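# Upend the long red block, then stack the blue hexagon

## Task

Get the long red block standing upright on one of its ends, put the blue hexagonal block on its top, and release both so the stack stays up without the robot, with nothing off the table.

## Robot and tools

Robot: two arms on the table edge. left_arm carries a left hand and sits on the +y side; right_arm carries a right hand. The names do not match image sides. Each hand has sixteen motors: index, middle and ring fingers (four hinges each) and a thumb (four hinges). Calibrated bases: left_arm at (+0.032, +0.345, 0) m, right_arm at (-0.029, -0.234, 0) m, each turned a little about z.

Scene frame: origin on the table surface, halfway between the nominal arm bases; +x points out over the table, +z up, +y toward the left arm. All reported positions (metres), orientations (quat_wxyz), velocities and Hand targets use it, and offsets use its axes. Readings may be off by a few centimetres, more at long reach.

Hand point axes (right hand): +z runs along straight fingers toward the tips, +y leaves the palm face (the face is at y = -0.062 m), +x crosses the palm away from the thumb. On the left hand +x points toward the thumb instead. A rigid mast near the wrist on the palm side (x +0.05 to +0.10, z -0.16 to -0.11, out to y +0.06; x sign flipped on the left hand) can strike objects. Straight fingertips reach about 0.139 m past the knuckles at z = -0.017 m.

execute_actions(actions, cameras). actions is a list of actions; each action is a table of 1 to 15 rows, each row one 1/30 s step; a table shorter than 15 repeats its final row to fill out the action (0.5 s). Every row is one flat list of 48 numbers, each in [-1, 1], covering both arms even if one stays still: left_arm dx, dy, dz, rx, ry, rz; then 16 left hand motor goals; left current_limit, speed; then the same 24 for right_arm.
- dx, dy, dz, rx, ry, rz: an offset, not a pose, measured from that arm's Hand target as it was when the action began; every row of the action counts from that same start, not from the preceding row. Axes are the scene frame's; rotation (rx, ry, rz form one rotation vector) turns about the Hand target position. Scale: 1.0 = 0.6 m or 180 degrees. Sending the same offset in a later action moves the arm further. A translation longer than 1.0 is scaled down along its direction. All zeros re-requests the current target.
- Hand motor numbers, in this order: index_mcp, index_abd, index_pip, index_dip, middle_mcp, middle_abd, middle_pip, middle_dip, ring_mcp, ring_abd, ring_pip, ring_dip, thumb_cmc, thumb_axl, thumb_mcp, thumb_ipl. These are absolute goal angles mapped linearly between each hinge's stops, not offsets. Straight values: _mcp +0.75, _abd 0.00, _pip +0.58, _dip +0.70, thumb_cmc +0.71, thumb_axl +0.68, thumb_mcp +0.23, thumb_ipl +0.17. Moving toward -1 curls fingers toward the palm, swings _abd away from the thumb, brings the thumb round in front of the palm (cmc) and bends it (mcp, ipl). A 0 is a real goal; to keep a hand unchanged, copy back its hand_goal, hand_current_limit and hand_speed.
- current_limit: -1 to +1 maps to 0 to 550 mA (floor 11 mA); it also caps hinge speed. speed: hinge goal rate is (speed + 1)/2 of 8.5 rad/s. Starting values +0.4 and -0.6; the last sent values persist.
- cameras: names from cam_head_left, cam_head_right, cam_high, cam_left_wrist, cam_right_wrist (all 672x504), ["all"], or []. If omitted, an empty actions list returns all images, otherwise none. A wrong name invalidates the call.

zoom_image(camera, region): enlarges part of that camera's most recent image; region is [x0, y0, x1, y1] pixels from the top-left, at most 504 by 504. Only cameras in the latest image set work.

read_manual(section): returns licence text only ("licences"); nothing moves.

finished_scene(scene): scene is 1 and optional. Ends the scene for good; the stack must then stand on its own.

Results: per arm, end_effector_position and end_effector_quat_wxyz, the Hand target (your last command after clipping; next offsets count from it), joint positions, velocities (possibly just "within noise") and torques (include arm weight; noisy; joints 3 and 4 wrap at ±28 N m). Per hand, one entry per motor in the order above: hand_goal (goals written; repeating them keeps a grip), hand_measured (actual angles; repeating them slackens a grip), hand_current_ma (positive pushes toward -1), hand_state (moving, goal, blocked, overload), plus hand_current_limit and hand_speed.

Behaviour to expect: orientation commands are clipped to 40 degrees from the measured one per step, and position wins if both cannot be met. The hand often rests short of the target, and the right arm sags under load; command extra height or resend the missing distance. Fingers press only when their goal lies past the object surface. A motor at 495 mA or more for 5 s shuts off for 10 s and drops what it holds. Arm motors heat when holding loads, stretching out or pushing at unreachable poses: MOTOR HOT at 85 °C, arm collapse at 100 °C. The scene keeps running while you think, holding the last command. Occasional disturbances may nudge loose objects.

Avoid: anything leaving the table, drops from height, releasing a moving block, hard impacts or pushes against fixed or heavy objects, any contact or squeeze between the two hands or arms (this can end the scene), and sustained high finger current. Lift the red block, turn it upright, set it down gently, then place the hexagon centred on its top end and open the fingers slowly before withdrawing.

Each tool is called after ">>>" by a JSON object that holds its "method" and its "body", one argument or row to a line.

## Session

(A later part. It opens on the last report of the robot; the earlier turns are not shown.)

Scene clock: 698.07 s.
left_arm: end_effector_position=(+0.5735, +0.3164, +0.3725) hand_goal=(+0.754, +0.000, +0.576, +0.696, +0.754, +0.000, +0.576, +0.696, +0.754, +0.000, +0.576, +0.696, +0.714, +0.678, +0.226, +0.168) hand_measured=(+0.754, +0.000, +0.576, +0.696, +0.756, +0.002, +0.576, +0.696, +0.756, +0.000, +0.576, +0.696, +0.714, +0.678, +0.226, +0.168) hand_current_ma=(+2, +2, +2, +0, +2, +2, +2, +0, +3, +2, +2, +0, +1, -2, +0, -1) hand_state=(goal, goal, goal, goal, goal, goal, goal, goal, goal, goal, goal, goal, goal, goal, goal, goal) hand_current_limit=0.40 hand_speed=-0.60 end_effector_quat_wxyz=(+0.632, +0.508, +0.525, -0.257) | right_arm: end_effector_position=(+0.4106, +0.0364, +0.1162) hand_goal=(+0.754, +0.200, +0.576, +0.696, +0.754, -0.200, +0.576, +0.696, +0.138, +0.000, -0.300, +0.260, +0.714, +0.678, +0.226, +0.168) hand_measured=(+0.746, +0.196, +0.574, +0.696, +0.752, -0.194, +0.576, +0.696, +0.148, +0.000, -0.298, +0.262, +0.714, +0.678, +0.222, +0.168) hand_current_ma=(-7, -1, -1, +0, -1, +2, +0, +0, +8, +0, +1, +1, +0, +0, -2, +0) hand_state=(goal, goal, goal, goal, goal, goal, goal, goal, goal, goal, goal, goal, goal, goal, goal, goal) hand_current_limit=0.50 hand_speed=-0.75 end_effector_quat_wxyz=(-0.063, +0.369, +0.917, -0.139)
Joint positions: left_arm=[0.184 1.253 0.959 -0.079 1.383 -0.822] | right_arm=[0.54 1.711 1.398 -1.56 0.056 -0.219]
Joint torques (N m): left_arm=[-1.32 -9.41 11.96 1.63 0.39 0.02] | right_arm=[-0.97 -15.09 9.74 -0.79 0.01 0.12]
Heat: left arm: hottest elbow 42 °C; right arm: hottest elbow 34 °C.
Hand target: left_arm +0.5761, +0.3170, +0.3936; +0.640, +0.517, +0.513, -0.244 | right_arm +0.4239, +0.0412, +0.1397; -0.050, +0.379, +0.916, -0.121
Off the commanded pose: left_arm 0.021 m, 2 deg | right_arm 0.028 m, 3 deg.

>>> {"method": "execute_actions", "body": {
  "actions": [
    [[0,0,0,0,0,0,0.754,0,0.576,0.696,0.754,0,0.576,0.696,0.754,0,0.576,0.696,0.714,0.678,0.226,0.168,0.4,-0.6,0.02,0.0145,-0.0033,0,0,0,0.754,0.2,0.576,0.696,0.754,-0.2,0.576,0.696,0.137,0,-0.3,0.26,0.714,0.678,0.226,0.168,0.5,-0.75]]
  ]
}}

Scene clock: 712.77 s.
left_arm: end_effector_position=(+0.5735, +0.3164, +0.3725) hand_goal=(+0.754, +0.000, +0.576, +0.696, +0.754, +0.000, +0.576, +0.696, +0.754, +0.000, +0.576, +0.696, +0.714, +0.678, +0.226, +0.168) hand_measured=(+0.754, +0.000, +0.576, +0.696, +0.756, +0.002, +0.576, +0.696, +0.756, +0.000, +0.576, +0.696, +0.714, +0.678, +0.226, +0.168) hand_current_ma=(+2, +2, +2, +0, +2, +2, +2, +0, +3, +2, +2, +0, +1, -2, +0, -1) hand_state=(goal, goal, goal, goal, goal, goal, goal, goal, goal, goal, goal, goal, goal, goal, goal, goal) hand_current_limit=0.40 hand_speed=-0.60 end_effector_quat_wxyz=(+0.632, +0.508, +0.525, -0.257) | right_arm: end_effector_position=(+0.4240, +0.0449, +0.1345) hand_goal=(+0.754, +0.200, +0.576, +0.696, +0.754, -0.200, +0.576, +0.696, +0.138, +0.000, -0.300, +0.260, +0.714, +0.678, +0.226, +0.168) hand_measured=(+0.746, +0.196, +0.574, +0.696, +0.752, -0.194, +0.576, +0.696, +0.148, +0.000, -0.298, +0.262, +0.714, +0.678, +0.222, +0.168) hand_current_ma=(-7, -1, -1, +0, -1, +2, +0, +0, +8, +0, +1, +1, +0, +0, -2, +0) hand_state=(goal, goal, goal, goal, goal, goal, goal, goal, goal, goal, goal, goal, goal, goal, goal, goal) hand_current_limit=0.50 hand_speed=-0.75 end_effector_quat_wxyz=(-0.051, +0.372, +0.919, -0.123)
Joint positions: left_arm=[0.184 1.253 0.959 -0.079 1.383 -0.822] | right_arm=[0.54 1.711 1.446 -1.567 0.056 -0.217]
Joint torques (N m): left_arm=[-1.32 -9.41 11.95 1.63 0.39 0.02] | right_arm=[-0.85 -12.22 9.83 -0.58 -0.01 0.11]
Heat: left arm: hottest elbow 42 °C; right arm: hottest elbow 37 °C.
Hand target: left_arm +0.5761, +0.3170, +0.3936; +0.640, +0.517, +0.513, -0.244 | right_arm +0.4360, +0.0499, +0.1378; -0.050, +0.379, +0.916, -0.121
Off the commanded pose: left_arm 0.021 m, 2 deg | right_arm 0.013 m, 1 deg.

>>> {"method": "execute_actions", "body": {
  "actions": [
    [[0,0,0,0,0,0,0.754,0,0.576,0.696,0.754,0,0.576,0.696,0.754,0,0.576,0.696,0.714,0.678,0.226,0.168,0.4,-0.6,-0.01,-0.007,-0.0433,0,0,0,0.754,0.2,0.576,0.696,0.754,-0.2,0.576,0.696,0.137,0,-0.3,0.26,0.714,0.678,0.226,0.168,0.5,-0.75]]
  ]
}}

Scene clock: 721.47 s.
left_arm: end_effector_position=(+0.5735, +0.3164, +0.3725) hand_goal=(+0.754, +0.000, +0.576, +0.696, +0.754, +0.000, +0.576, +0.696, +0.754, +0.000, +0.576, +0.696, +0.714, +0.678, +0.226, +0.168) hand_measured=(+0.754, +0.000, +0.576, +0.696, +0.756, +0.002, +0.576, +0.696, +0.756, +0.000, +0.576, +0.696, +0.714, +0.678, +0.226, +0.168) hand_current_ma=(+2, +2, +2, +0, +2, +2, +2, +0, +3, +2, +2, +0, +1, -2, +0, -1) hand_state=(goal, goal, goal, goal, goal, goal, goal, goal, goal, goal, goal, goal, goal, goal, goal, goal) hand_current_limit=0.40 hand_speed=-0.60 end_effector_quat_wxyz=(+0.632, +0.508, +0.525, -0.257) | right_arm: end_effector_position=(+0.4290, +0.0482, +0.1288) hand_goal=(+0.754, +0.200, +0.576, +0.696, +0.754, -0.200, +0.576, +0.696, +0.138, +0.000, -0.300, +0.260, +0.714, +0.678, +0.226, +0.168) hand_measured=(+0.746, +0.196, +0.574, +0.696, +0.752, -0.194, +0.576, +0.696, +0.148, +0.000, -0.298, +0.262, +0.714, +0.678, +0.222, +0.168) hand_current_ma=(-7, -1, -1, +0, -1, +2, +0, +0, +8, +0, +1, +1, +0, +0, -2, +0) hand_state=(goal, goal, goal, goal, goal, goal, goal, goal, goal, goal, goal, goal, goal, goal, goal, goal) hand_current_limit=0.50 hand_speed=-0.75 end_effector_quat_wxyz=(-0.043, +0.373, +0.920, -0.111)
Joint positions: left_arm=[0.184 1.253 0.959 -0.079 1.383 -0.822] | right_arm=[0.54 1.711 1.429 -1.52 0.056 -0.217]
Joint torques (N m): left_arm=[-1.32 -9.35 11.96 1.61 0.39 0.03] | right_arm=[-0.85 -11.99 6.2 0.16 0 0.12]
Heat: left arm: hottest elbow 42 °C; right arm: hottest elbow 36 °C.
Hand target: left_arm +0.5761, +0.3170, +0.3936; +0.640, +0.517, +0.513, -0.244 | right_arm +0.4299, +0.0456, +0.1117; -0.050, +0.379, +0.916, -0.121
Off the commanded pose: left_arm 0.021 m, 2 deg | right_arm 0.017 m, 2 deg.

>>> {"method": "execute_actions", "body": {
  "actions": [
    [[0,0,0,0,0,0,0.754,0,0.576,0.696,0.754,0,0.576,0.696,0.754,0,0.576,0.696,0.714,0.678,0.226,0.168,0.4,-0.6,-0.018,-0.011,-0.008,0,0,0,0.754,0.2,0.576,0.696,0.754,-0.2,0.576,0.696,0.137,0,-0.3,0.26,0.714,0.678,0.226,0.168,0.5,-0.75]]
  ]
}}

Scene clock: 730.43 s.
left_arm: end_effector_position=(+0.5735, +0.3164, +0.3725) hand_goal=(+0.754, +0.000, +0.576, +0.696, +0.754, +0.000, +0.576, +0.696, +0.754, +0.000, +0.576, +0.696, +0.714, +0.678, +0.226, +0.168) hand_measured=(+0.754, +0.000, +0.576, +0.696, +0.756, +0.002, +0.576, +0.696, +0.756, +0.000, +0.576, +0.696, +0.714, +0.678, +0.226, +0.168) hand_current_ma=(+2, +2, +2, +0, +2, +2, +2, +0, +3, +2, +2, +0, +1, -2, +0, -1) hand_state=(goal, goal, goal, goal, goal, goal, goal, goal, goal, goal, goal, goal, goal, goal, goal, goal) hand_current_limit=0.40 hand_speed=-0.60 end_effector_quat_wxyz=(+0.632, +0.508, +0.525, -0.257) | right_arm: end_effector_position=(+0.4183, +0.0412, +0.1099) hand_goal=(+0.754, +0.200, +0.576, +0.696, +0.754, -0.200, +0.576, +0.696, +0.138, +0.000, -0.300, +0.260, +0.714, +0.678, +0.226, +0.168) hand_measured=(+0.746, +0.196, +0.574, +0.696, +0.752, -0.194, +0.576, +0.696, +0.148, +0.000, -0.298, +0.262, +0.714, +0.678, +0.222, +0.168) hand_current_ma=(-7, -1, -1, +0, -1, +2, +0, +0, +8, +0, +1, +1, +0, +0, -2, +0) hand_state=(goal, goal, goal, goal, goal, goal, goal, goal, goal, goal, goal, goal, goal, goal, goal, goal) hand_current_limit=0.50 hand_speed=-0.75 end_effector_quat_wxyz=(-0.050, +0.372, +0.919, -0.122)
Joint positions: left_arm=[0.184 1.253 0.959 -0.079 1.383 -0.822] | right_arm=[0.54 1.711 1.379 -1.497 0.056 -0.217]
Joint torques (N m): left_arm=[-1.32 -9.35 11.95 1.63 0.39 0.03] | right_arm=[-0.73 -13.74 6.2 0.12 0 0.11]
Heat: left arm: hottest elbow 42 °C; right arm: hottest elbow 35 °C.
Hand target: left_arm +0.5761, +0.3170, +0.3936; +0.640, +0.517, +0.513, -0.244 | right_arm +0.4191, +0.0391, +0.1070; -0.050, +0.379, +0.916, -0.121
Off the commanded pose: left_arm 0.021 m, 2 deg | right_arm 0.004 m, 1 deg.

>>> {"method": "execute_actions", "body": {
  "actions": [
    [[0,0,0,0,0,0,0.754,0,0.576,0.696,0.754,0,0.576,0.696,0.754,0,0.576,0.696,0.714,0.678,0.226,0.168,0.4,-0.6,0,0,0,0,0,0,0.754,-0.25,0.576,0.696,0.754,0.25,0.576,0.696,0.137,0,-0.3,0.26,0.714,0.678,0.226,0.168,0.5,-0.9]],
    [[0,0,0,0,0,0,0.754,0,0.576,0.696,0.754,0,0.576,0.696,0.754,0,0.576,0.696,0.714,0.678,0.226,0.168,0.4,-0.6,0,0,0,0,0,0,0.754,-0.25,0.576,0.696,0.754,0.25,0.576,0.696,0.137,0,-0.3,0.26,0.714,0.678,0.226,0.168,0.5,-0.9]]
  ],
  "cameras": ["cam_right_wrist","cam_head_left","cam_head_right"]
}}

>>> {"method": "zoom_image", "body": {
  "camera": "cam_head_left",
  "region": [300, 240, 420, 330]
}}

>>> {"method": "zoom_image", "body": {
  "camera": "cam_right_wrist",
  "region": [200, 0, 440, 180]
}}

Scene clock: 744.03 s.
left_arm: end_effector_position=(+0.5735, +0.3164, +0.3725) hand_goal=(+0.754, +0.000, +0.576, +0.696, +0.754, +0.000, +0.576, +0.696, +0.754, +0.000, +0.576, +0.696, +0.714, +0.678, +0.226, +0.168) hand_measured=(+0.754, +0.000, +0.576, +0.696, +0.756, +0.002, +0.576, +0.696, +0.756, +0.000, +0.576, +0.696, +0.714, +0.678, +0.226, +0.168) hand_current_ma=(+2, +2, +2, +0, +2, +2, +2, +0, +3, +2, +2, +0, +1, -2, +0, -1) hand_state=(goal, goal, goal, goal, goal, goal, goal, goal, goal, goal, goal, goal, goal, goal, goal, goal) hand_current_limit=0.40 hand_speed=-0.60 end_effector_quat_wxyz=(+0.632, +0.508, +0.525, -0.257) | right_arm: end_effector_position=(+0.4183, +0.0412, +0.1099) hand_goal=(+0.754, -0.250, +0.576, +0.696, +0.754, +0.250, +0.576, +0.696, +0.138, +0.000, -0.300, +0.260, +0.714, +0.678, +0.226, +0.168) hand_measured=(+0.748, +0.120, +0.574, +0.696, +0.750, -0.114, +0.576, +0.696, +0.148, +0.000, -0.298, +0.262, +0.714, +0.678, +0.222, +0.168) hand_current_ma=(-4, +413, -1, +0, -2, -412, +0, +0, +8, +0, +1, +1, +0, +0, -2, +0) hand_state=(goal, blocked, goal, goal, goal, blocked, goal, goal, goal, goal, goal, goal, goal, goal, goal, goal) hand_current_limit=0.50 hand_speed=-0.90 end_effector_quat_wxyz=(-0.050, +0.372, +0.919, -0.122)
Joint positions: left_arm=[0.184 1.253 0.959 -0.079 1.383 -0.822] | right_arm=[0.54 1.711 1.379 -1.497 0.056 -0.217]
Joint torques (N m): left_arm=[-1.26 -9.35 11.97 1.63 0.39 0.02] | right_arm=[-0.85 -14.1 6.2 0.13 -0.01 0.11]
Heat: left arm: hottest elbow 42 °C; right arm: hottest elbow 34 °C.
Hand target: left_arm +0.5761, +0.3170, +0.3936; +0.640, +0.517, +0.513, -0.244 | right_arm +0.4191, +0.0391, +0.1070; -0.050, +0.379, +0.916, -0.121
Off the commanded pose: left_arm 0.021 m, 2 deg | right_arm 0.004 m, 1 deg.
Images, in order (width x height): cam_head_left 672x504, cam_head_right 672x504, cam_right_wrist 672x504.

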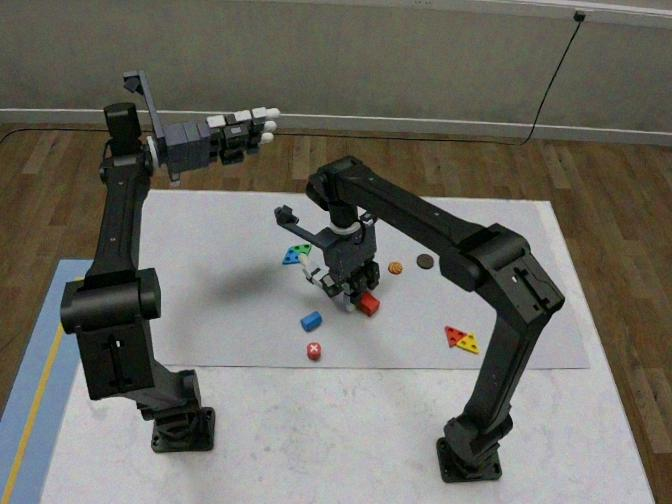

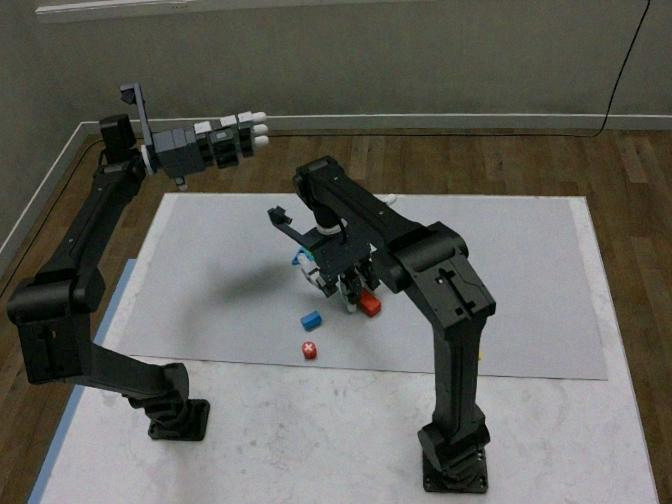

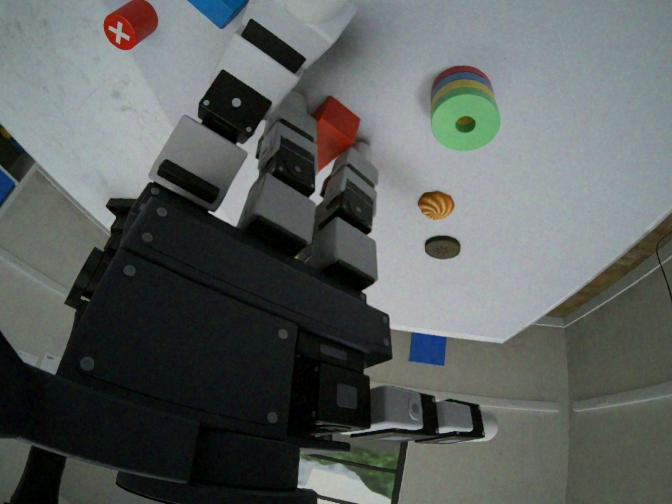

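Scaled by 4.200.

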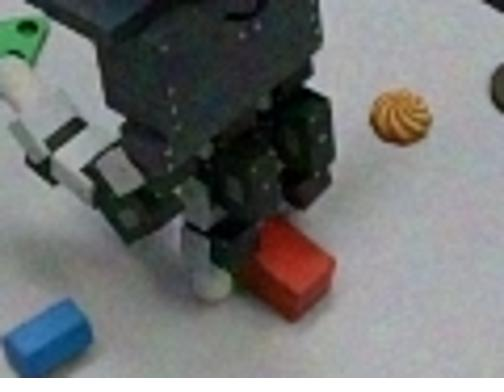

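Scaled by 2.100 from the camera's 672x504 image, which has a finer 960x720 frame.

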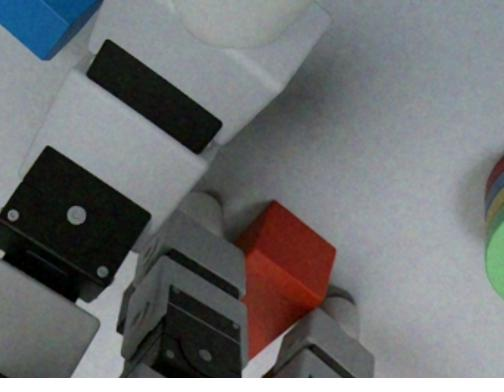

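>>> {"method": "execute_actions", "body": {
  "actions": [
    [[0,0,0,0,0,0,0.754,0,0.576,0.696,0.754,0,0.576,0.696,0.754,0,0.576,0.696,0.714,0.678,0.226,0.168,0.4,-0.6,0,0,0,0,0,0,0.754,0.2,0.576,0.696,0.754,-0.2,0.576,0.696,0.137,0,-0.3,0.26,0.714,0.678,0.226,0.168,0.5,-0.75]],
    [[0,0,0,0,0,0,0.754,0,0.576,0.696,0.754,0,0.576,0.696,0.754,0,0.576,0.696,0.714,0.678,0.226,0.168,0.4,-0.6,0.02,0.0117,0.0458,0,0,0,0.754,0.2,0.576,0.696,0.754,-0.2,0.576,0.696,0.137,0,-0.3,0.26,0.714,0.678,0.226,0.168,0.5,-0.75]]
  ]
}}

Scene clock: 767.13 s.
left_arm: end_effector_position=(+0.5735, +0.3164, +0.3725) hand_goal=(+0.754, +0.000, +0.576, +0.696, +0.754, +0.000, +0.576, +0.696, +0.754, +0.000, +0.576, +0.696, +0.714, +0.678, +0.226, +0.168) hand_measured=(+0.754, +0.000, +0.576, +0.696, +0.756, +0.002, +0.576, +0.696, +0.756, +0.000, +0.576, +0.696, +0.714, +0.678, +0.226, +0.168) hand_current_ma=(+2, +2, +2, +0, +2, +2, +2, +0, +3, +2, +2, +0, +1, -2, +0, -1) hand_state=(goal, goal, goal, goal, goal, goal, goal, goal, goal, goal, goal, goal, goal, goal, goal, goal) hand_current_limit=0.40 hand_speed=-0.60 end_effector_quat_wxyz=(+0.632, +0.508, +0.525, -0.257) | right_arm: end_effector_position=(+0.4186, +0.0414, +0.1243) hand_goal=(+0.754, +0.200, +0.576, +0.696, +0.754, -0.200, +0.576, +0.696, +0.138, +0.000, -0.300, +0.260, +0.714, +0.678, +0.226, +0.168) hand_measured=(+0.748, +0.196, +0.574, +0.696, +0.750, -0.194, +0.576, +0.696, +0.148, +0.000, -0.298, +0.262, +0.714, +0.678, +0.222, +0.168) hand_current_ma=(-4, -2, -1, +0, -2, +2, +0, +0, +8, +0, +1, +1, +0, +0, -2, +0) hand_state=(goal, goal, goal, goal, goal, goal, goal, goal, goal, goal, goal, goal, goal, goal, goal, goal) hand_current_limit=0.50 hand_speed=-0.75 end_effector_quat_wxyz=(-0.055, +0.371, +0.918, -0.129)
Joint positions: left_arm=[0.184 1.253 0.959 -0.079 1.383 -0.822] | right_arm=[0.54 1.711 1.419 -1.554 0.056 -0.217]
Joint torques (N m): left_arm=[-1.32 -9.29 11.96 1.61 0.4 0.02] | right_arm=[-1.03 -12.86 9.81 -0.66 0.01 0.11]
Heat: left arm: hottest elbow 42 °C; right arm: hottest elbow 33 °C.
Hand target: left_arm +0.5761, +0.3170, +0.3936; +0.640, +0.517, +0.513, -0.244 | right_arm +0.4312, +0.0461, +0.1346; -0.050, +0.379, +0.916, -0.121
Off the commanded pose: left_arm 0.021 m, 2 deg | right_arm 0.017 m, 1 deg.

>>> {"method": "execute_actions", "body": {
  "actions": [
    [[0,0,0,0,0,0,0.754,0,0.576,0.696,0.754,0,0.576,0.696,0.754,0,0.576,0.696,0.714,0.678,0.226,0.168,0.4,-0.6,-0.01,-0.004,-0.035,0,0,0,0.754,0.2,0.576,0.696,0.754,-0.2,0.576,0.696,0.137,0,-0.3,0.26,0.714,0.678,0.226,0.168,0.5,-0.75]]
  ]
}}

Scene clock: 775.73 s.
left_arm: end_effector_position=(+0.5735, +0.3164, +0.3725) hand_goal=(+0.754, +0.000, +0.576, +0.696, +0.754, +0.000, +0.576, +0.696, +0.754, +0.000, +0.576, +0.696, +0.714, +0.678, +0.226, +0.168) hand_measured=(+0.754, +0.000, +0.576, +0.696, +0.756, +0.002, +0.576, +0.696, +0.756, +0.000, +0.576, +0.696, +0.714, +0.678, +0.226, +0.168) hand_current_ma=(+2, +2, +2, +0, +2, +2, +2, +0, +3, +2, +2, +0, +1, -2, +0, -1) hand_state=(goal, goal, goal, goal, goal, goal, goal, goal, goal, goal, goal, goal, goal, goal, goal, goal) hand_current_limit=0.40 hand_speed=-0.60 end_effector_quat_wxyz=(+0.632, +0.508, +0.525, -0.257) | right_arm: end_effector_position=(+0.4262, +0.0462, +0.1250) hand_goal=(+0.754, +0.200, +0.576, +0.696, +0.754, -0.200, +0.576, +0.696, +0.138, +0.000, -0.300, +0.260, +0.714, +0.678, +0.226, +0.168) hand_measured=(+0.748, +0.196, +0.574, +0.696, +0.750, -0.194, +0.576, +0.696, +0.148, +0.000, -0.298, +0.262, +0.714, +0.678, +0.222, +0.168) hand_current_ma=(-4, -2, -1, +0, -2, +2, +0, +0, +8, +0, +1, +1, +0, +0, -2, +0) hand_state=(goal, goal, goal, goal, goal, goal, goal, goal, goal, goal, goal, goal, goal, goal, goal, goal) hand_current_limit=0.50 hand_speed=-0.75 end_effector_quat_wxyz=(-0.045, +0.373, +0.920, -0.115)
Joint positions: left_arm=[0.184 1.253 0.959 -0.079 1.383 -0.822] | right_arm=[0.54 1.711 1.419 -1.519 0.056 -0.216]
Joint torques (N m): left_arm=[-1.32 -9.35 11.96 1.62 0.39 0.02] | right_arm=[-0.62 -13.1 5.93 0.14 -0.01 0.1]
Heat: left arm: hottest elbow 42 °C; right arm: hottest elbow 34 °C.
Hand target: left_arm +0.5761, +0.3170, +0.3936; +0.640, +0.517, +0.513, -0.244 | right_arm +0.4253, +0.0438, +0.1136; -0.050, +0.379, +0.916, -0.120
Off the commanded pose: left_arm 0.021 m, 2 deg | right_arm 0.012 m, 1 deg.

>>> {"method": "execute_actions", "body": {
  "actions": [
    [[0,0,0,0,0,0,0.754,0,0.576,0.696,0.754,0,0.576,0.696,0.754,0,0.576,0.696,0.714,0.678,0.226,0.168,0.4,-0.6,-0.01,-0.006,-0.002,0,0,0,0.754,0.2,0.576,0.696,0.754,-0.2,0.576,0.696,0.137,0,-0.3,0.26,0.714,0.678,0.226,0.168,0.5,-0.75]]
  ]
}}

Scene clock: 783.50 s.
left_arm: end_effector_position=(+0.5735, +0.3164, +0.3725) hand_goal=(+0.754, +0.000, +0.576, +0.696, +0.754, +0.000, +0.576, +0.696, +0.754, +0.000, +0.576, +0.696, +0.714, +0.678, +0.226, +0.168) hand_measured=(+0.754, +0.000, +0.576, +0.696, +0.756, +0.002, +0.576, +0.696, +0.756, +0.000, +0.576, +0.696, +0.714, +0.678, +0.226, +0.168) hand_current_ma=(+2, +2, +2, +0, +2, +2, +2, +0, +3, +2, +2, +0, +1, -2, +0, -1) hand_state=(goal, goal, goal, goal, goal, goal, goal, goal, goal, goal, goal, goal, goal, goal, goal, goal) hand_current_limit=0.40 hand_speed=-0.60 end_effector_quat_wxyz=(+0.632, +0.508, +0.525, -0.257) | right_arm: end_effector_position=(+0.4190, +0.0415, +0.1140) hand_goal=(+0.754, +0.200, +0.576, +0.696, +0.754, -0.200, +0.576, +0.696, +0.138, +0.000, -0.300, +0.260, +0.714, +0.678, +0.226, +0.168) hand_measured=(+0.748, +0.196, +0.574, +0.696, +0.750, -0.194, +0.576, +0.696, +0.148, +0.000, -0.298, +0.262, +0.714, +0.678, +0.222, +0.168) hand_current_ma=(-4, -2, -1, +0, -2, +2, +0, +0, +8, +0, +1, +1, +0, +0, -2, +0) hand_state=(goal, goal, goal, goal, goal, goal, goal, goal, goal, goal, goal, goal, goal, goal, goal, goal) hand_current_limit=0.50 hand_speed=-0.75 end_effector_quat_wxyz=(-0.051, +0.372, +0.918, -0.123)
Joint positions: left_arm=[0.184 1.253 0.959 -0.079 1.383 -0.822] | right_arm=[0.54 1.711 1.39 -1.511 0.056 -0.215]
Joint torques (N m): left_arm=[-1.32 -9.35 11.96 1.62 0.39 0.02] | right_arm=[-0.73 -14.33 6.08 0.1 -0.03 0.12]
Heat: left arm: hottest elbow 42 °C; right arm: hottest elbow 34 °C.
Hand target: left_arm +0.5761, +0.3170, +0.3936; +0.640, +0.517, +0.513, -0.244 | right_arm +0.4191, +0.0401, +0.1122; -0.050, +0.379, +0.916, -0.121
Off the commanded pose: left_arm 0.021 m, 2 deg | right_arm 0.002 m, 1 deg.

>>> {"method": "execute_actions", "body": {
  "actions": [
    [[0,0,0,0,0,0,0.754,0,0.576,0.696,0.754,0,0.576,0.696,0.754,0,0.576,0.696,0.714,0.678,0.226,0.168,0.4,-0.6,0,0,0,0,0,0,0.754,-0.25,0.576,0.696,0.754,0.25,0.576,0.696,0.137,0,-0.3,0.26,0.714,0.678,0.226,0.168,0.5,-0.9]],
    [[0,0,0,0,0,0,0.754,0,0.576,0.696,0.754,0,0.576,0.696,0.754,0,0.576,0.696,0.714,0.678,0.226,0.168,0.4,-0.6,0,0,0,0,0,0,0.754,-0.25,0.576,0.696,0.754,0.25,0.576,0.696,0.137,0,-0.3,0.26,0.714,0.678,0.226,0.168,0.5,-0.9]]
  ]
}}

Scene clock: 792.10 s.
left_arm: end_effector_position=(+0.5735, +0.3164, +0.3725) hand_goal=(+0.754, +0.000, +0.576, +0.696, +0.754, +0.000, +0.576, +0.696, +0.754, +0.000, +0.576, +0.696, +0.714, +0.678, +0.226, +0.168) hand_measured=(+0.754, +0.000, +0.576, +0.696, +0.756, +0.002, +0.576, +0.696, +0.756, +0.000, +0.576, +0.696, +0.714, +0.678, +0.226, +0.168) hand_current_ma=(+2, +2, +2, +0, +2, +2, +2, +0, +3, +2, +2, +0, +1, -2, +0, -1) hand_state=(goal, goal, goal, goal, goal, goal, goal, goal, goal, goal, goal, goal, goal, goal, goal, goal) hand_current_limit=0.40 hand_speed=-0.60 end_effector_quat_wxyz=(+0.632, +0.508, +0.525, -0.257) | right_arm: end_effector_position=(+0.4190, +0.0415, +0.1140) hand_goal=(+0.754, -0.250, +0.576, +0.696, +0.754, +0.250, +0.576, +0.696, +0.138, +0.000, -0.300, +0.260, +0.714, +0.678, +0.226, +0.168) hand_measured=(+0.748, +0.040, +0.574, +0.696, +0.750, -0.034, +0.576, +0.696, +0.148, +0.000, -0.298, +0.262, +0.714, +0.678, +0.222, +0.168) hand_current_ma=(-4, +412, -1, +0, -2, -412, +0, +0, +8, +0, +1, +1, +0, +0, -2, +0) hand_state=(goal, blocked, goal, goal, goal, blocked, goal, goal, goal, goal, goal, goal, goal, goal, goal, goal) hand_current_limit=0.50 hand_speed=-0.90 end_effector_quat_wxyz=(-0.051, +0.372, +0.918, -0.123)
Joint positions: left_arm=[0.184 1.253 0.959 -0.079 1.383 -0.822] | right_arm=[0.54 1.711 1.39 -1.511 0.056 -0.215]
Joint torques (N m): left_arm=[-1.32 -9.41 11.96 1.62 0.39 0.02] | right_arm=[-0.79 -14.21 6.09 0.12 -0.03 0.11]
Heat: left arm: hottest elbow 42 °C; right arm: hottest elbow 34 °C.
Hand target: left_arm +0.5761, +0.3170, +0.3936; +0.640, +0.517, +0.513, -0.244 | right_arm +0.4191, +0.0401, +0.1122; -0.050, +0.379, +0.916, -0.121
Off the commanded pose: left_arm 0.021 m, 2 deg | right_arm 0.002 m, 1 deg.

>>> {"method": "execute_actions", "body": {
  "actions": [
    [[0,0,0,0,0,0,0.754,0,0.576,0.696,0.754,0,0.576,0.696,0.754,0,0.576,0.696,0.714,0.678,0.226,0.168,0.4,-0.6,0.01,0.005,0.05,0,0,0,0.754,-0.3,0.576,0.696,0.754,0.3,0.576,0.696,0.137,0,-0.3,0.26,0.714,0.678,0.226,0.168,0.65,-0.9]],
    [[0,0,0,0,0,0,0.754,0,0.576,0.696,0.754,0,0.576,0.696,0.754,0,0.576,0.696,0.714,0.678,0.226,0.168,0.4,-0.6,0.01,0.005,0.08,0,0,0,0.754,-0.3,0.576,0.696,0.754,0.3,0.576,0.696,0.137,0,-0.3,0.26,0.714,0.678,0.226,0.168,0.65,-0.9]]
  ],
  "cameras": ["cam_right_wrist","cam_head_left","cam_high"]
}}

>>> {"method": "zoom_image", "body": {
  "camera": "cam_head_left",
  "region": [300, 230, 420, 320]
}}

>>> {"method": "zoom_image", "body": {
  "camera": "cam_right_wrist",
  "region": [200, 0, 440, 180]
}}

>>> {"method": "zoom_image", "body": {
  "camera": "cam_high",
  "region": [260, 170, 380, 260]
}}

Scene clock: 804.63 s.
left_arm: end_effector_position=(+0.5735, +0.3164, +0.3725) hand_goal=(+0.754, +0.000, +0.576, +0.696, +0.754, +0.000, +0.576, +0.696, +0.754, +0.000, +0.576, +0.696, +0.714, +0.678, +0.226, +0.168) hand_measured=(+0.754, +0.000, +0.576, +0.696, +0.756, +0.002, +0.576, +0.696, +0.756, +0.000, +0.576, +0.696, +0.714, +0.678, +0.226, +0.168) hand_current_ma=(+2, +2, +2, +0, +2, +2, +2, +0, +3, +2, +2, +0, +1, -2, +0, -1) hand_state=(goal, goal, goal, goal, goal, goal, goal, goal, goal, goal, goal, goal, goal, goal, goal, goal) hand_current_limit=0.40 hand_speed=-0.60 end_effector_quat_wxyz=(+0.632, +0.508, +0.525, -0.257) | right_arm: end_effector_position=(+0.4203, +0.0423, +0.1718) hand_goal=(+0.754, -0.300, +0.576, +0.696, +0.754, +0.300, +0.576, +0.696, +0.138, +0.000, -0.300, +0.260, +0.714, +0.678, +0.226, +0.168) hand_measured=(+0.748, +0.040, +0.574, +0.696, +0.750, -0.034, +0.576, +0.696, +0.148, +0.000, -0.298, +0.262, +0.714, +0.678, +0.222, +0.168) hand_current_ma=(-5, +454, -1, +0, -3, -454, +0, +0, +8, +0, +1, +1, +0, +0, -2, +0) hand_state=(goal, blocked, goal, goal, goal, blocked, goal, goal, goal, goal, goal, goal, goal, goal, goal, goal) hand_current_limit=0.65 hand_speed=-0.90 end_effector_quat_wxyz=(-0.059, +0.371, +0.917, -0.134)
Joint positions: left_arm=[0.184 1.253 0.959 -0.079 1.383 -0.822] | right_arm=[0.54 1.697 1.529 -1.692 0.056 -0.215]
Joint torques (N m): left_arm=[-1.32 -9.35 11.96 1.62 0.39 0.02] | right_arm=[-0.79 -14.56 10.13 -0.8 0.01 0.08]
Heat: left arm: hottest elbow 43 °C; right arm: hottest elbow 33 °C.
Hand target: left_arm +0.5761, +0.3170, +0.3936; +0.640, +0.517, +0.513, -0.244 | right_arm +0.4312, +0.0461, +0.1903; -0.050, +0.379, +0.916, -0.121
Off the commanded pose: left_arm 0.021 m, 2 deg | right_arm 0.022 m, 2 deg.
Images, in order (width x height): cam_head_left 672x504, cam_high 672x504, cam_right_wrist 672x504.

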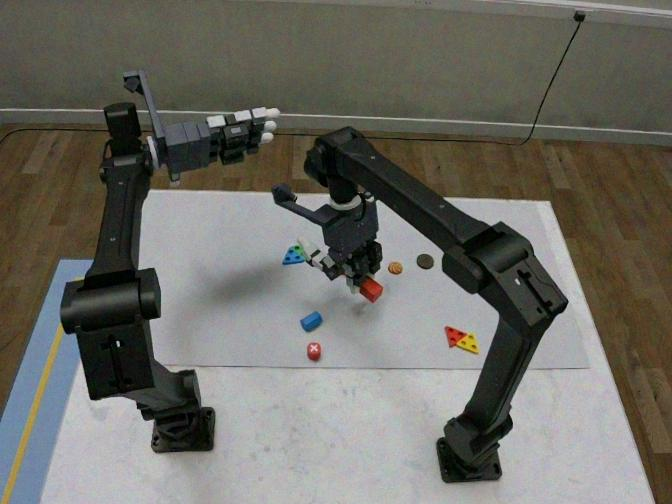

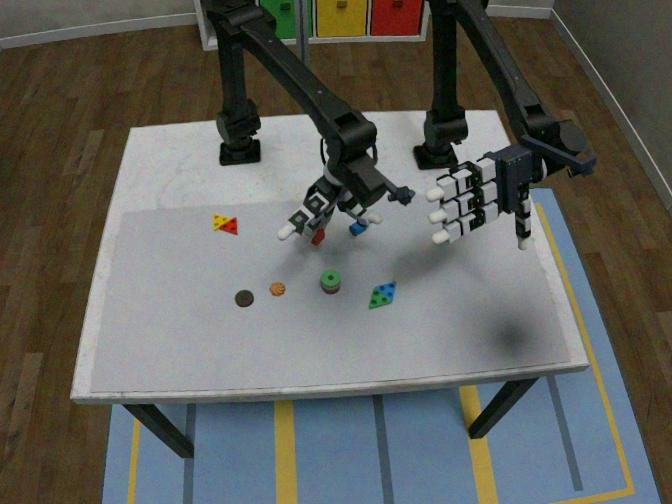

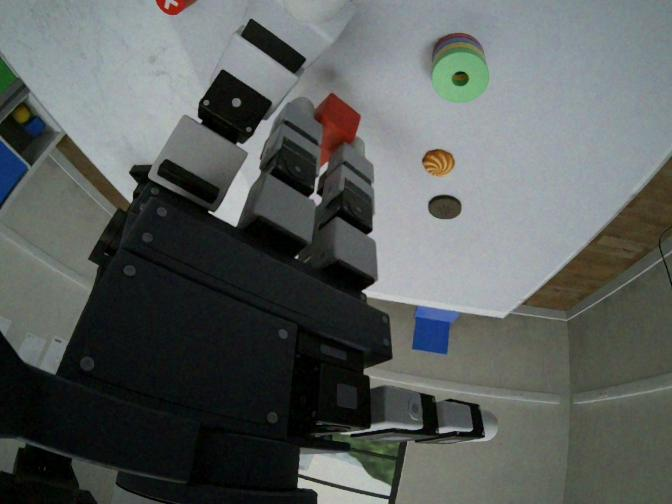

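Scaled by 4.200.

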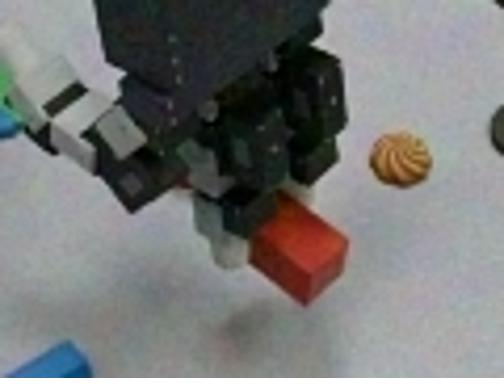

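Scaled by 2.100 from the camera's 672x504 image, which has a finer 960x720 frame.

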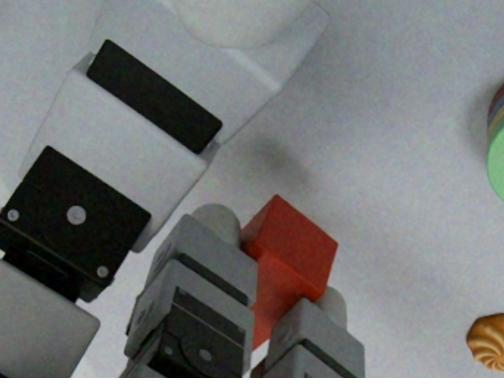

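Scaled by 4.200.

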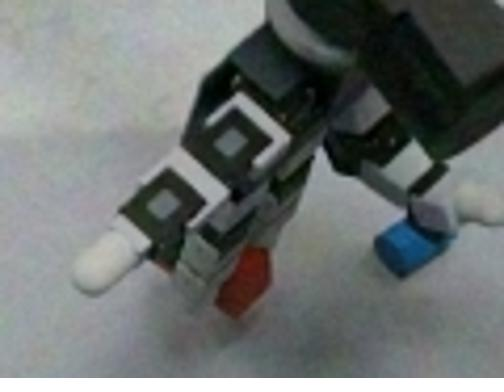

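>>> {"method": "execute_actions", "body": {
  "actions": [
    [[0,0,0,0,0,0,0.754,0,0.576,0.696,0.754,0,0.576,0.696,0.754,0,0.576,0.696,0.714,0.678,0.226,0.168,0.4,-0.6,-0.051,-0.0383,0.0492,0.0866,-0.0522,0.0238,0.754,-0.3,0.576,0.696,0.754,0.3,0.576,0.696,0.137,0,-0.3,0.26,0.714,0.678,0.226,0.168,0.65,-0.9]],
    [[0,0,0,0,0,0,0.754,0,0.576,0.696,0.754,0,0.576,0.696,0.754,0,0.576,0.696,0.714,0.678,0.226,0.168,0.4,-0.6,-0.0522,-0.056,0.0283,0.0866,-0.0522,0.0238,0.754,-0.3,0.576,0.696,0.754,0.3,0.576,0.696,0.137,0,-0.3,0.26,0.714,0.678,0.226,0.168,0.65,-0.9]],
    [[0,0,0,0,0,0,0.754,0,0.576,0.696,0.754,0,0.576,0.696,0.754,0,0.576,0.696,0.714,0.678,0.226,0.168,0.4,-0.6,-0.0462,-0.0675,0.005,0.0866,-0.0522,0.0238,0.754,-0.3,0.576,0.696,0.754,0.3,0.576,0.696,0.137,0,-0.3,0.26,0.714,0.678,0.226,0.168,0.65,-0.9]],
    [[0,0,0,0,0,0,0.754,0,0.576,0.696,0.754,0,0.576,0.696,0.754,0,0.576,0.696,0.714,0.678,0.226,0.168,0.4,-0.6,-0.0335,-0.0723,-0.025,0.0866,-0.0522,0.0238,0.754,-0.3,0.576,0.696,0.754,0.3,0.576,0.696,0.137,0,-0.3,0.26,0.714,0.678,0.226,0.168,0.65,-0.9]],
    [[0,0,0,0,0,0,0.754,0,0.576,0.696,0.754,0,0.576,0.696,0.754,0,0.576,0.696,0.714,0.678,0.226,0.168,0.4,-0.6,-0.0135,-0.0667,-0.0373,0.0866,-0.0522,0.0238,0.754,-0.3,0.576,0.696,0.754,0.3,0.576,0.696,0.137,0,-0.3,0.26,0.714,0.678,0.226,0.168,0.65,-0.9]]
  ],
  "cameras": ["cam_right_wrist","cam_head_left","cam_head_right","cam_high"]
}}

>>> {"method": "zoom_image", "body": {
  "camera": "cam_head_left",
  "region": [330, 230, 450, 320]
}}

>>> {"method": "zoom_image", "body": {
  "camera": "cam_right_wrist",
  "region": [200, 0, 440, 180]
}}

>>> {"method": "zoom_image", "body": {
  "camera": "cam_high",
  "region": [240, 170, 360, 260]
}}

Scene clock: 836.63 s.
left_arm: end_effector_position=(+0.5735, +0.3164, +0.3725) hand_goal=(+0.754, +0.000, +0.576, +0.696, +0.754, +0.000, +0.576, +0.696, +0.754, +0.000, +0.576, +0.696, +0.714, +0.678, +0.226, +0.168) hand_measured=(+0.754, +0.000, +0.576, +0.696, +0.756, +0.002, +0.576, +0.696, +0.756, +0.000, +0.576, +0.696, +0.714, +0.678, +0.226, +0.168) hand_current_ma=(+2, +2, +2, +0, +2, +2, +2, +0, +3, +2, +2, +0, +1, -2, +0, -1) hand_state=(goal, goal, goal, goal, goal, goal, goal, goal, goal, goal, goal, goal, goal, goal, goal, goal) hand_current_limit=0.40 hand_speed=-0.60 end_effector_quat_wxyz=(+0.632, +0.508, +0.525, -0.257) | right_arm: end_effector_position=(+0.3059, -0.1314, +0.1983) hand_goal=(+0.754, -0.300, +0.576, +0.696, +0.754, +0.300, +0.576, +0.696, +0.138, +0.000, -0.300, +0.260, +0.714, +0.678, +0.226, +0.168) hand_measured=(+0.770, +0.040, +0.580, +0.696, +0.768, -0.032, +0.580, +0.696, +0.148, +0.000, -0.298, +0.262, +0.722, +0.678, +0.224, +0.168) hand_current_ma=(+17, +454, +2, +0, +14, -454, +2, +0, +9, +0, +1, +1, +5, +0, -2, +0) hand_state=(goal, blocked, goal, goal, goal, blocked, goal, goal, goal, goal, goal, goal, goal, goal, goal, goal) hand_current_limit=0.65 hand_speed=-0.90 end_effector_quat_wxyz=(+0.093, +0.131, +0.781, +0.604)
Joint positions: left_arm=[0.184 1.253 0.959 -0.079 1.383 -0.822] | right_arm=[-0.307 1.309 0.483 -0.552 -1.31 -1.359]
Joint torques (N m): left_arm=[-1.32 -9.35 11.95 1.62 0.39 0.02] | right_arm=[-0.67 -4.37 7.23 0.2 -1.55 -0.18]
Heat: left arm: hottest elbow 43 °C; right arm: hottest elbow 36 °C.
Hand target: left_arm +0.5761, +0.3170, +0.3936; +0.640, +0.517, +0.513, -0.244 | right_arm +0.3133, -0.1343, +0.2024; +0.091, +0.120, +0.783, +0.604
Off the commanded pose: left_arm 0.021 m, 2 deg | right_arm 0.009 m, 1 deg.
Images, in order (width x height): cam_head_left 672x504, cam_head_right 672x504, cam_high 672x504, cam_right_wrist 672x504.

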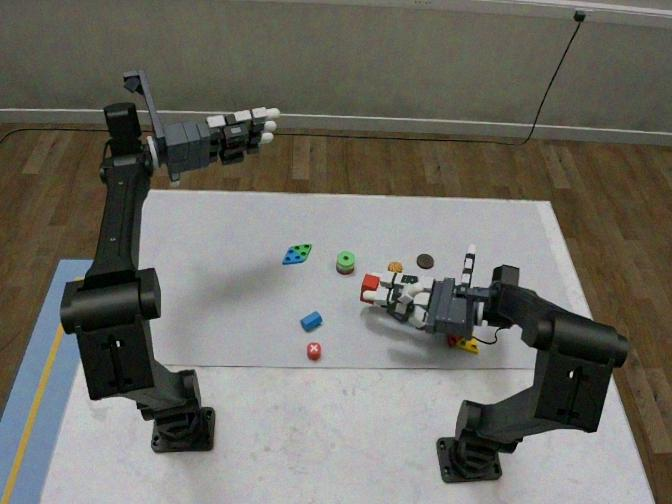

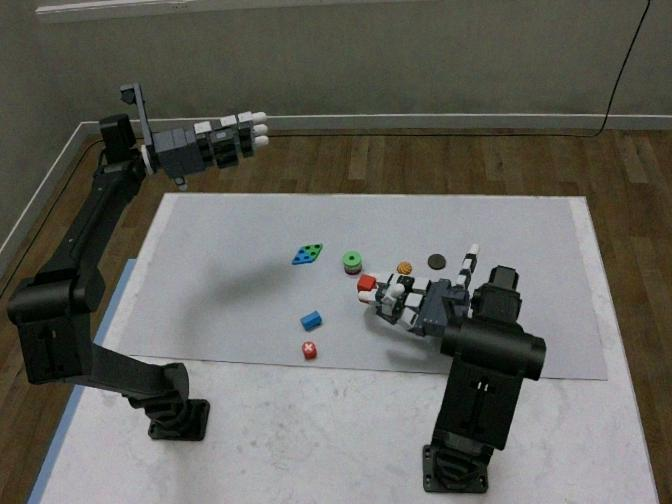

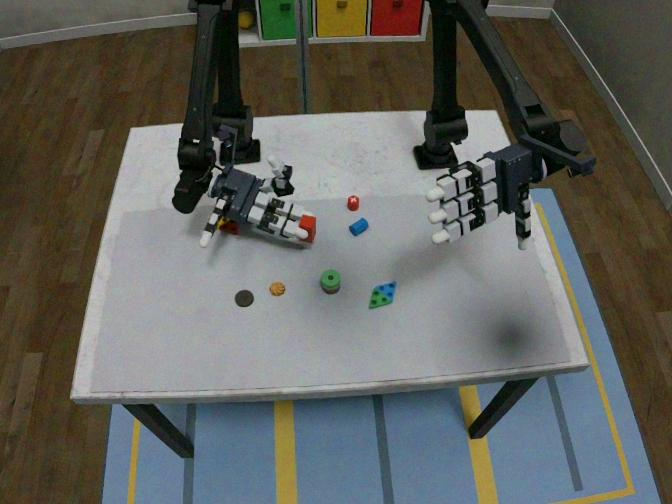

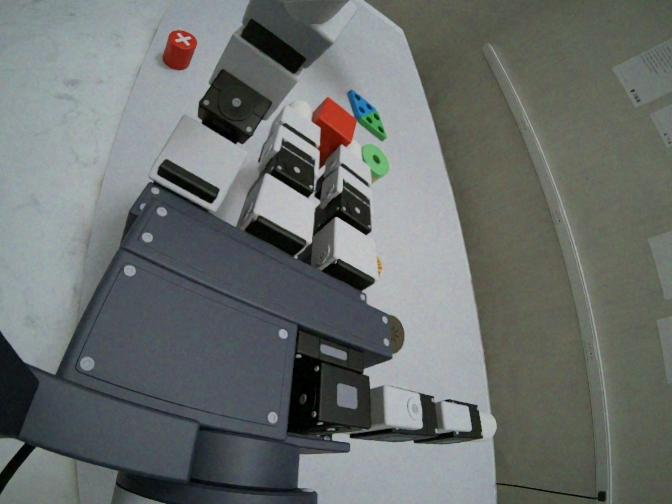

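Scaled by 4.200.

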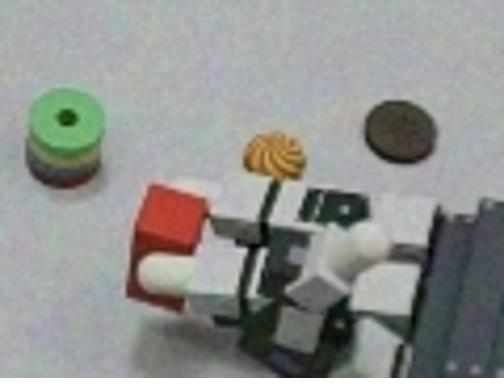

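Scaled by 2.100 from the camera's 672x504 image, which has a finer 960x720 frame.

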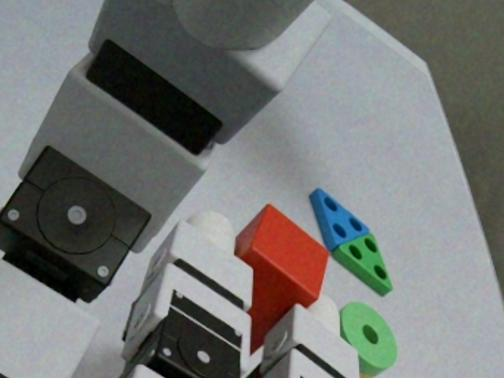

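Scaled by 4.200.

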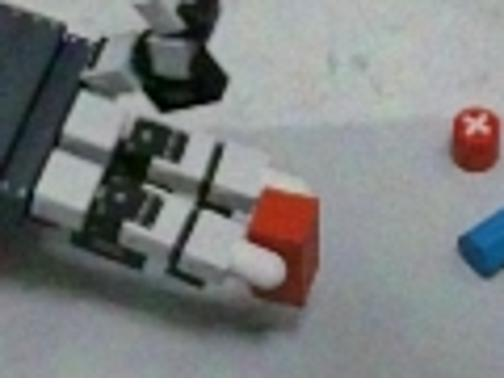

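>>> {"method": "zoom_image", "body": {
  "camera": "cam_high",
  "region": [280, 200, 340, 250]
}}

>>> {"method": "zoom_image", "body": {
  "camera": "cam_head_right",
  "region": [340, 260, 400, 310]
}}

>>> {"method": "zoom_image", "body": {
  "camera": "cam_head_left",
  "region": [345, 260, 405, 310]
}}

Scaled by 8.400.

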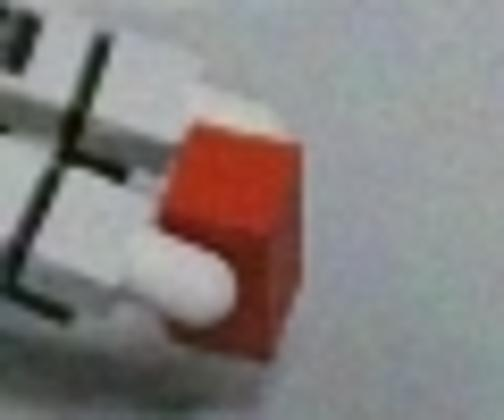

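Scaled by 8.400.

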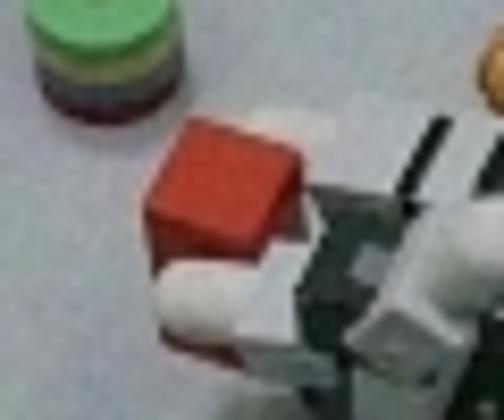

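Scaled by 8.400.

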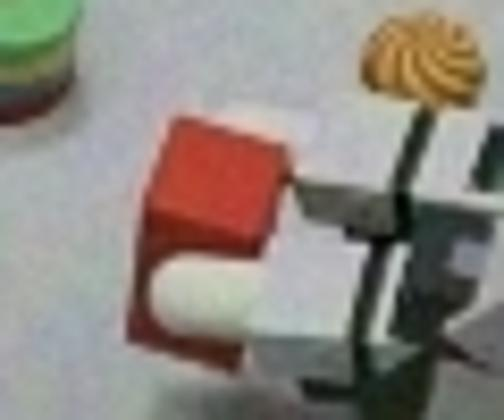

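>>> {"method": "execute_actions", "body": {
  "actions": [
    [[0,0,0,0,0,0,0.754,0,0.576,0.696,0.754,0,0.576,0.696,0.754,0,0.576,0.696,0.714,0.678,0.226,0.168,0.4,-0.6,0,0,-0.0375,0,0,0,0.754,-0.3,0.576,0.696,0.754,0.3,0.576,0.696,0.137,0,-0.3,0.26,0.714,0.678,0.226,0.168,0.65,-0.9]],
    [[0,0,0,0,0,0,0.754,0,0.576,0.696,0.754,0,0.576,0.696,0.754,0,0.576,0.696,0.714,0.678,0.226,0.168,0.4,-0.6,0,0,-0.0375,0,0,0,0.754,-0.3,0.576,0.696,0.754,0.3,0.576,0.696,0.137,0,-0.3,0.26,0.714,0.678,0.226,0.168,0.65,-0.9]]
  ],
  "cameras": ["cam_head_left","cam_high","cam_head_right"]
}}

>>> {"method": "zoom_image", "body": {
  "camera": "cam_high",
  "region": [280, 210, 340, 260]
}}

>>> {"method": "zoom_image", "body": {
  "camera": "cam_head_left",
  "region": [345, 260, 405, 310]
}}

Scene clock: 869.67 s.
left_arm: end_effector_position=(+0.5735, +0.3164, +0.3725) hand_goal=(+0.754, +0.000, +0.576, +0.696, +0.754, +0.000, +0.576, +0.696, +0.754, +0.000, +0.576, +0.696, +0.714, +0.678, +0.226, +0.168) hand_measured=(+0.754, +0.000, +0.576, +0.696, +0.756, +0.002, +0.576, +0.696, +0.756, +0.000, +0.576, +0.696, +0.714, +0.678, +0.226, +0.168) hand_current_ma=(+2, +2, +2, +0, +2, +2, +2, +0, +3, +2, +2, +0, +1, -2, +0, -1) hand_state=(goal, goal, goal, goal, goal, goal, goal, goal, goal, goal, goal, goal, goal, goal, goal, goal) hand_current_limit=0.40 hand_speed=-0.60 end_effector_quat_wxyz=(+0.632, +0.508, +0.525, -0.257) | right_arm: end_effector_position=(+0.3090, -0.1314, +0.1573) hand_goal=(+0.754, -0.300, +0.576, +0.696, +0.754, +0.300, +0.576, +0.696, +0.138, +0.000, -0.300, +0.260, +0.714, +0.678, +0.226, +0.168) hand_measured=(+0.770, +0.040, +0.580, +0.696, +0.768, -0.032, +0.580, +0.696, +0.148, +0.000, -0.298, +0.262, +0.722, +0.678, +0.224, +0.168) hand_current_ma=(+17, +454, +2, +0, +14, -454, +2, +0, +9, +0, +1, +1, +5, +0, -2, +0) hand_state=(goal, blocked, goal, goal, goal, blocked, goal, goal, goal, goal, goal, goal, goal, goal, goal, goal) hand_current_limit=0.65 hand_speed=-0.90 end_effector_quat_wxyz=(+0.082, +0.126, +0.783, +0.604)
Joint positions: left_arm=[0.184 1.253 0.959 -0.079 1.383 -0.822] | right_arm=[-0.307 1.476 0.483 -0.482 -1.309 -1.447]
Joint torques (N m): left_arm=[-1.32 -9.35 11.96 1.63 0.39 0.02] | right_arm=[-1.03 -5.83 5.18 0.95 -1.47 -0.17]
Heat: left arm: hottest elbow 43 °C; right arm: hottest elbow 36 °C.
Hand target: left_arm +0.5761, +0.3170, +0.3936; +0.640, +0.517, +0.513, -0.244 | right_arm +0.3133, -0.1343, +0.1573; +0.091, +0.120, +0.783, +0.604
Off the commanded pose: left_arm 0.021 m, 2 deg | right_arm 0.005 m, 1 deg.
Images, in order (width x height): cam_head_left 672x504, cam_head_right 672x504, cam_high 672x504.

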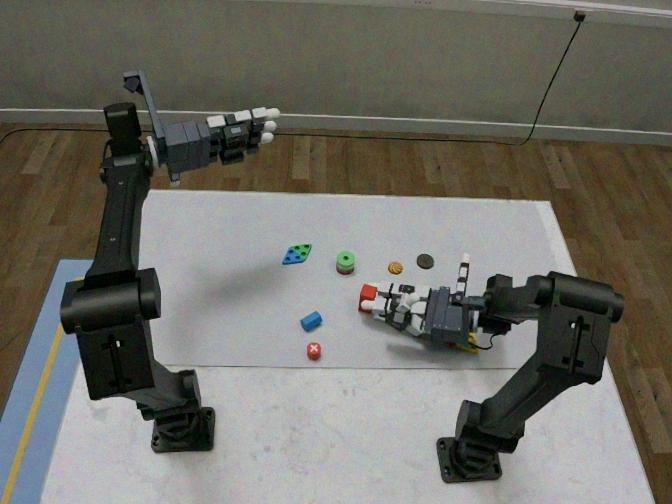

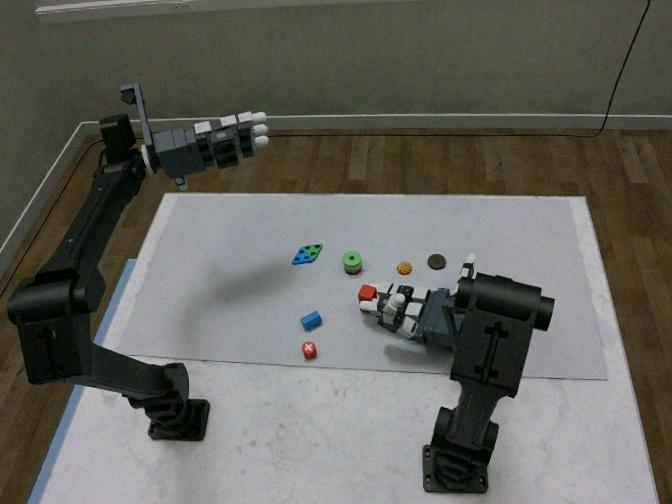

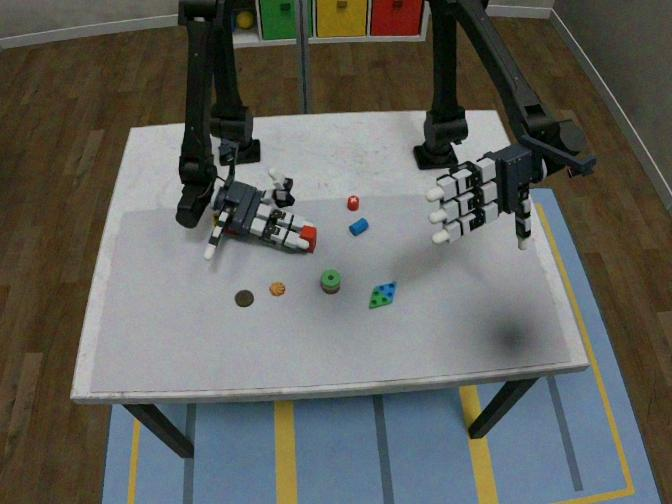

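Scaled by 8.400.

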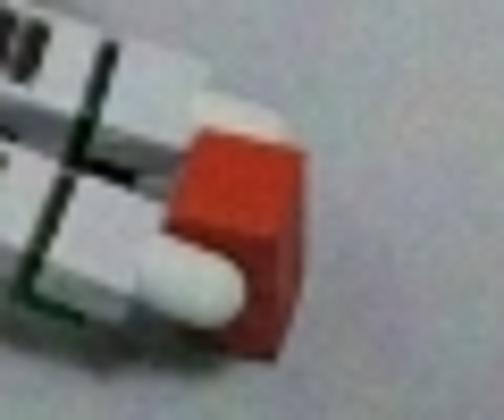

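Scaled by 8.400.

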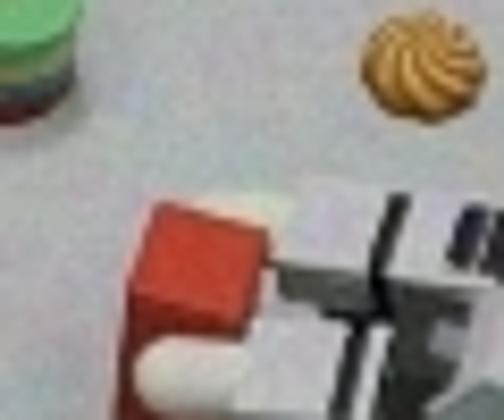

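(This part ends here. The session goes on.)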